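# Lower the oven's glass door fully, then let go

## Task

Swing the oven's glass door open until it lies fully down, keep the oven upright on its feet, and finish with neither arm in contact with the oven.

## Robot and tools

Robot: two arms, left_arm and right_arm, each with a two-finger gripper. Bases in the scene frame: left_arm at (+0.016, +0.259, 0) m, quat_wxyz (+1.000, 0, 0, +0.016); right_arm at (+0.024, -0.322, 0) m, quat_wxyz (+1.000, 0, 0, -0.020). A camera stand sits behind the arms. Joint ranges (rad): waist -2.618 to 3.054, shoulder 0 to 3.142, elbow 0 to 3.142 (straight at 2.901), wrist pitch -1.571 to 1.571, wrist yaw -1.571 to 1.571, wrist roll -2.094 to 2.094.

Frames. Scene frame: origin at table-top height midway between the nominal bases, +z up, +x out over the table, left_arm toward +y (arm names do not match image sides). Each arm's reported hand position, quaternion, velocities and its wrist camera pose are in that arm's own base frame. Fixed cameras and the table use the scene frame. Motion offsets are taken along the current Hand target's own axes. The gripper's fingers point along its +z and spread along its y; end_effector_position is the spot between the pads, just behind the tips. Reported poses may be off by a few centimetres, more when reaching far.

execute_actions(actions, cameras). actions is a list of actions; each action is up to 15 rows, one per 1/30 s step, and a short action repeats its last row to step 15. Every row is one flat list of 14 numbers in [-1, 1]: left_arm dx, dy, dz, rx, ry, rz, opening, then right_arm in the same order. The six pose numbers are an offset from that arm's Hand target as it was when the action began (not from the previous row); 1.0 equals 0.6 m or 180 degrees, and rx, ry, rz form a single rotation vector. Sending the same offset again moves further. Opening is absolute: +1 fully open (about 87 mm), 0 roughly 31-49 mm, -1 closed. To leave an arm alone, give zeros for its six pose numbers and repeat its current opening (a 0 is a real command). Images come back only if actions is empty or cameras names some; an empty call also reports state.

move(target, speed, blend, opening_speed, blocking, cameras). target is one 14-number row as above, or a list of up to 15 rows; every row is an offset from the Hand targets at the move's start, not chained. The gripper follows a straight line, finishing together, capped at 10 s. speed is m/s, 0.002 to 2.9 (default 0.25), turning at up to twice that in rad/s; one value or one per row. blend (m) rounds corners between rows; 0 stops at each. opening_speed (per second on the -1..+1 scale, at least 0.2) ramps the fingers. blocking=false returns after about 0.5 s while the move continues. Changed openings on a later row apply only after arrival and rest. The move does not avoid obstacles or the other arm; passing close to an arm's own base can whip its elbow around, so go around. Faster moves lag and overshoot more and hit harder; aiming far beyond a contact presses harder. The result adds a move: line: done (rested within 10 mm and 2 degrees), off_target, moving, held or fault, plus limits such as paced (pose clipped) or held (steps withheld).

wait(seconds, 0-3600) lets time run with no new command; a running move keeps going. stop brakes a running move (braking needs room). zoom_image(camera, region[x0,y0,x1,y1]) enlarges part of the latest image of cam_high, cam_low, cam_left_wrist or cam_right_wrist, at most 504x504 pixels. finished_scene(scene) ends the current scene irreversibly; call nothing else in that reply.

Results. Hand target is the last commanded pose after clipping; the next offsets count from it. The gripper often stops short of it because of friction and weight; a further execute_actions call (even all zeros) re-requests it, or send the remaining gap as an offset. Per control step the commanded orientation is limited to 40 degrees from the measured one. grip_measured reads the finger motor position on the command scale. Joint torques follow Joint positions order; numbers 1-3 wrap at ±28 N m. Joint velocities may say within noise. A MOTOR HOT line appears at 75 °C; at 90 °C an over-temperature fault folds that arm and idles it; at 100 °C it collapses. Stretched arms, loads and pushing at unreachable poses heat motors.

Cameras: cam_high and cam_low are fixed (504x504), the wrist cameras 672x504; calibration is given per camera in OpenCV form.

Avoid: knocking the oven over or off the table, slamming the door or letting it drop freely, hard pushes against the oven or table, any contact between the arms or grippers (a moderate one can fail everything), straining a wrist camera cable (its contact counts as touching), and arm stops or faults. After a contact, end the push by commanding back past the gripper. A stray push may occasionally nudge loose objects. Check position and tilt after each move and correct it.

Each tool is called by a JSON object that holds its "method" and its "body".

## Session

{"method": "execute_actions", "body": {"actions": []}}

Scene clock: 0.00 s.
left_arm: end_effector_position=(+0.3149, -0.0668, +0.2616) grip_measured=+1.000 end_effector_quat_wxyz=(+0.453, +0.147, +0.878, +0.046) | right_arm: end_effector_position=(+0.1947, +0.1382, +0.3095) grip_measured=+1.000 end_effector_quat_wxyz=(+0.444, -0.119, +0.868, +0.188)
Joint positions: left_arm=[-0.344 1.149 1.261 -0.756 -0.226 0.101 1] | right_arm=[0.612 0.887 1.329 -1.008 0.064 0.304 1]
Joint velocities: within noise
Joint torques (N m): no reading
Heat: left arm: 27 °C; right arm: 25 °C.
Hand target: left_arm +0.3154, -0.0671, +0.2666; +0.459, +0.145, +0.875, +0.045 | right_arm +0.1964, +0.1393, +0.3170; +0.454, -0.118, +0.862, +0.193
Tool commands: left_gripper/opening=+1.0 right_gripper/opening=+1.0
camera_calibration:
cam_left_wrist: T_world_to_cam=[[-0.22926, -0.94629, -0.22798, 0.06834], [-0.96898, 0.2441, -0.03875, 0.35085], [0.09232, 0.21203, -0.97289, 0.38831]] pos_world=[0.31978, -0.1033, 0.40696]
cam_right_wrist: T_world_to_cam=[[0.38707, -0.89877, -0.20588, 0.11055], [-0.92144, -0.36888, -0.122, 0.29098], [0.0337, 0.23692, -0.97094, 0.40477]] pos_world=[0.21169, 0.1108, 0.45126]

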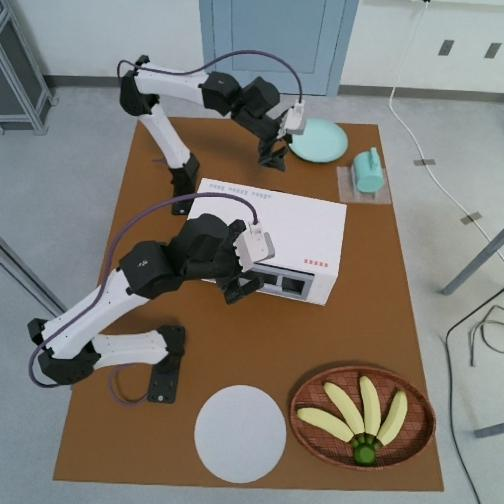

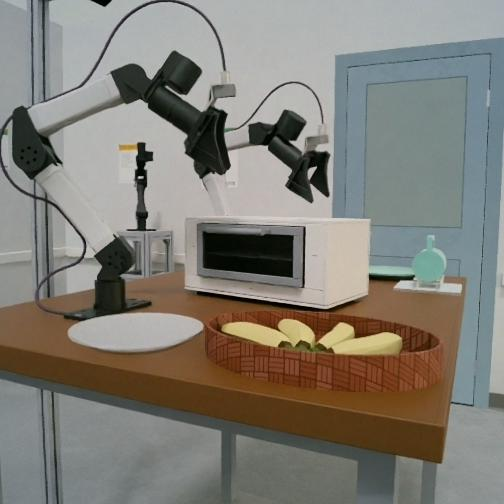

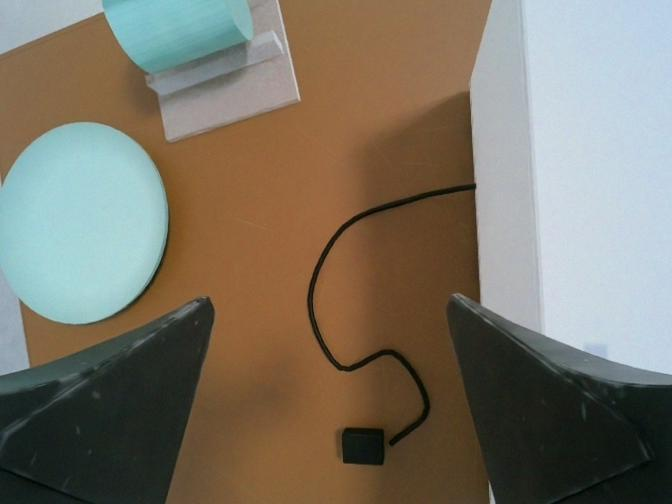

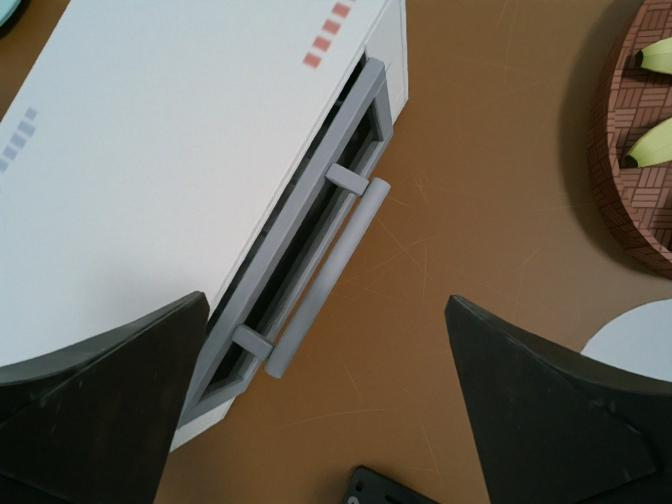

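{"method": "move", "body": {"target": [0,0,0,0,0,0,1,0.064,-0.0105,0.142,0.1633,0.1346,0.0658,-0.3], "cameras": ["cam_right_wrist"]}}

Scene clock: 13.37 s.
left_arm: end_effector_position=(+0.3149, -0.0668, +0.2616) grip_measured=+1.000 end_effector_quat_wxyz=(+0.453, +0.147, +0.878, +0.046) | right_arm: end_effector_position=(+0.2355, +0.1674, +0.2343) grip_measured=-0.300 end_effector_quat_wxyz=(+0.248, +0.043, +0.968, -0.016)
Joint positions: left_arm=[-0.344 1.149 1.261 -0.756 -0.226 0.101 1] | right_arm=[0.746 1.493 1.665 -1.396 0.372 0.769 0.35]
Joint torques (N m): left_arm=[-0.14 -3.04 6.68 1.79 0.06 0] | right_arm=[0.35 -4.45 8.25 0.91 0.39 -0.01]
Heat: left arm: 28 °C; right arm: 27 °C.
Hand target: left_arm +0.3154, -0.0671, +0.2666; +0.459, +0.145, +0.875, +0.045 | right_arm +0.2401, +0.1699, +0.2400; +0.259, +0.051, +0.965, -0.014
Off the commanded pose: left_arm 0.005 m, 1 deg | right_arm 0.008 m, 2 deg.
move: done
cam_right_wrist: T_world_to_cam=[[-0.07308, -0.9972, 0.01605, 0.17836], [-0.93114, 0.07399, 0.35707, 0.146], [-0.35726, 0.01115, -0.93394, 0.44465]] pos_world=[0.30784, 0.1621, 0.36028]

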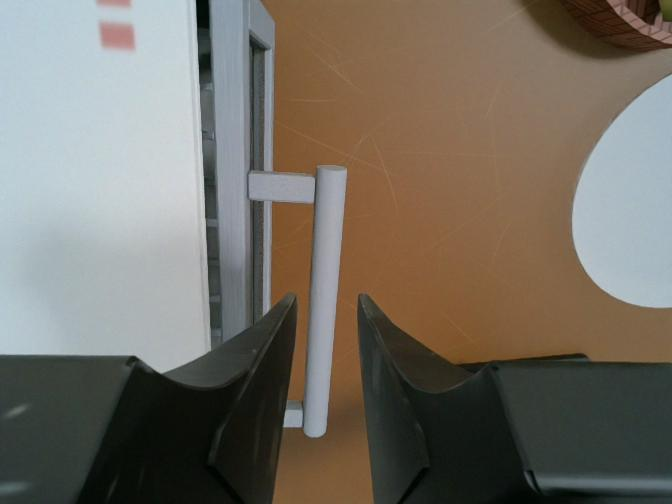

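{"method": "move", "body": {"target": [[0,0,0,0,0,0,1,0.0507,0.0037,0.0938,0.008,0,0.014,-0.3],[0,0,0,0,0,0,1,0.0674,-0.0513,0.1227,-0.05,0,0.047,-0.3],[0,0,0,0,0,0,1,0.0874,-0.093,0.1573,-0.112,0,0.084,-0.3],[0,0,0,0,0,0,1,0.1166,-0.1197,0.2078,-0.184,0,0.125,-0.3],[0,0,0,0,0,0,1,0.1391,-0.128,0.2468,-0.247,0,0.161,-0.3]], "speed": [0.15,0.11,0.12,0.12,0.12], "blend": [0,0.015,0.015,0.015,0], "cameras": ["cam_low","cam_right_wrist"]}}

Scene clock: 27.33 s.
left_arm: end_effector_position=(+0.3149, -0.0668, +0.2616) grip_measured=+1.000 end_effector_quat_wxyz=(+0.453, +0.147, +0.878, +0.046) | right_arm: end_effector_position=(+0.2277, +0.0873, +0.0596) grip_measured=-0.300 end_effector_quat_wxyz=(+0.241, +0.203, +0.867, +0.386)
Joint positions: left_arm=[-0.344 1.149 1.261 -0.756 -0.226 0.101 1] | right_arm=[-0.218 1.074 0.369 -0.223 -0.751 0.503 0.35]
Joint torques (N m): left_arm=[-0.12 -3.02 6.64 1.79 0.02 0] | right_arm=[-0.01 -1.81 6.56 1.84 -0.86 -0.13]
Heat: left arm: 30 °C; right arm: 28 °C.
Hand target: left_arm +0.3154, -0.0671, +0.2666; +0.459, +0.145, +0.875, +0.045 | right_arm +0.2339, +0.0932, +0.0702; +0.254, +0.184, +0.856, +0.412
Off the commanded pose: left_arm 0.005 m, 1 deg | right_arm 0.014 m, 4 deg.
move: off_target (right_arm)
cam_right_wrist: T_world_to_cam=[[-0.14882, -0.62745, -0.7643, 0.13217], [-0.95896, -0.09706, 0.26641, 0.23366], [-0.24134, 0.77258, -0.58726, 0.16598]] pos_world=[0.2838, -0.02262, 0.13624]

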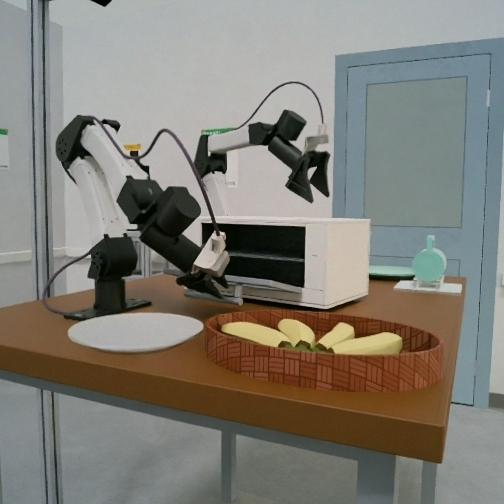

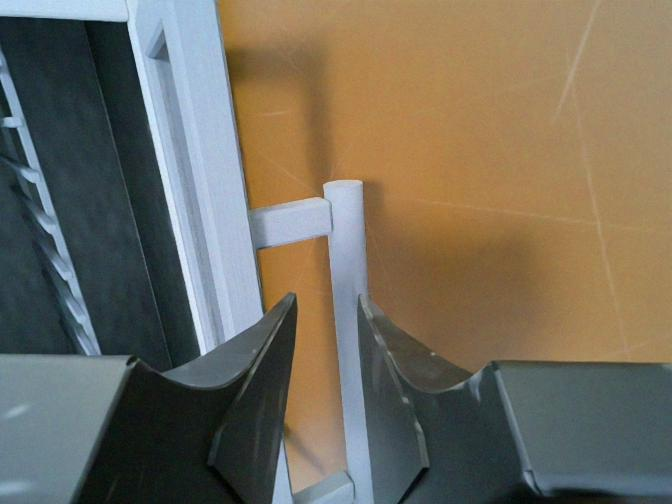

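Good; same final step, with longer retract.

{"method": "move", "body": {"target": [[0,0,0,0,0,0,1,0.0064,-0.0446,0.0112,-0.058,0,0.0335,-0.3],[0,0,0,0,0,0,1,0.008,-0.0687,-0.0858,-0.058,0,0.0335,-0.3],[0,0,0,0,0,0,1,0.008,-0.0787,-0.125,-0.058,0,0.0335,-0.3]], "speed": [0.1,0.07,0.12], "blend": [0.005,0.01,0], "cameras": ["cam_low","cam_right_wrist"]}}

Scene clock: 33.43 s.
left_arm: end_effector_position=(+0.3149, -0.0668, +0.2616) grip_measured=+1.000 end_effector_quat_wxyz=(+0.453, +0.147, +0.878, +0.046) | right_arm: end_effector_position=(+0.1781, +0.0272, +0.0702) grip_measured=-0.300 end_effector_quat_wxyz=(+0.240, +0.212, +0.801, +0.505)
Joint positions: left_arm=[-0.344 1.149 1.261 -0.756 -0.226 0.101 1] | right_arm=[-0.852 1.477 0.529 -0.978 -1.161 -0.57 0.35]
Joint torques (N m): left_arm=[-0.2 -3.04 6.67 1.77 0.03 0.02] | right_arm=[-0.47 -2.73 5.94 -0.23 -0.38 -0.38]
Heat: left arm: 31 °C; right arm: 28 °C.
Hand target: left_arm +0.3154, -0.0671, +0.2666; +0.459, +0.145, +0.875, +0.045 | right_arm +0.1810, +0.0219, +0.0710; +0.247, +0.205, +0.804, +0.500
Off the commanded pose: left_arm 0.005 m, 1 deg | right_arm 0.006 m, 1 deg.
move: done
cam_right_wrist: T_world_to_cam=[[-0.07907, -0.40876, -0.90921, 0.08705], [-0.97228, -0.16971, 0.16085, 0.18933], [-0.22005, 0.89672, -0.38401, 0.18531]] pos_world=[0.23174, -0.09846, 0.11986]

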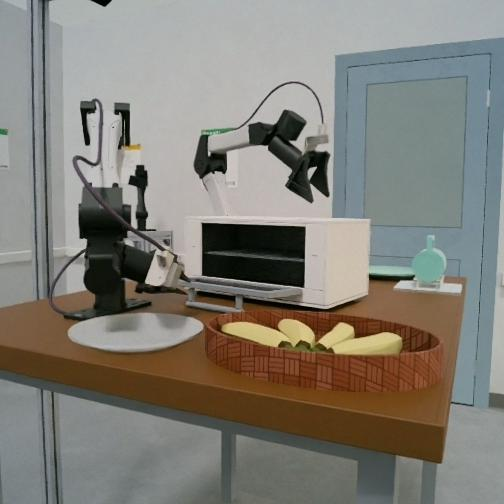

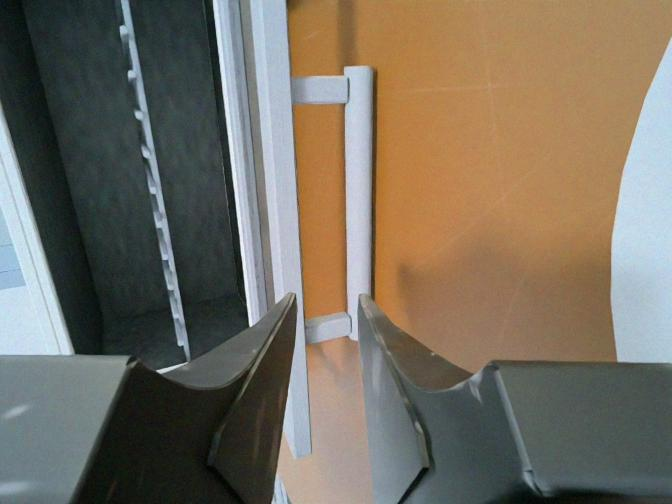

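{"method": "finished_scene", "body": {"scene": 3}}

The scene is finished: the task was done.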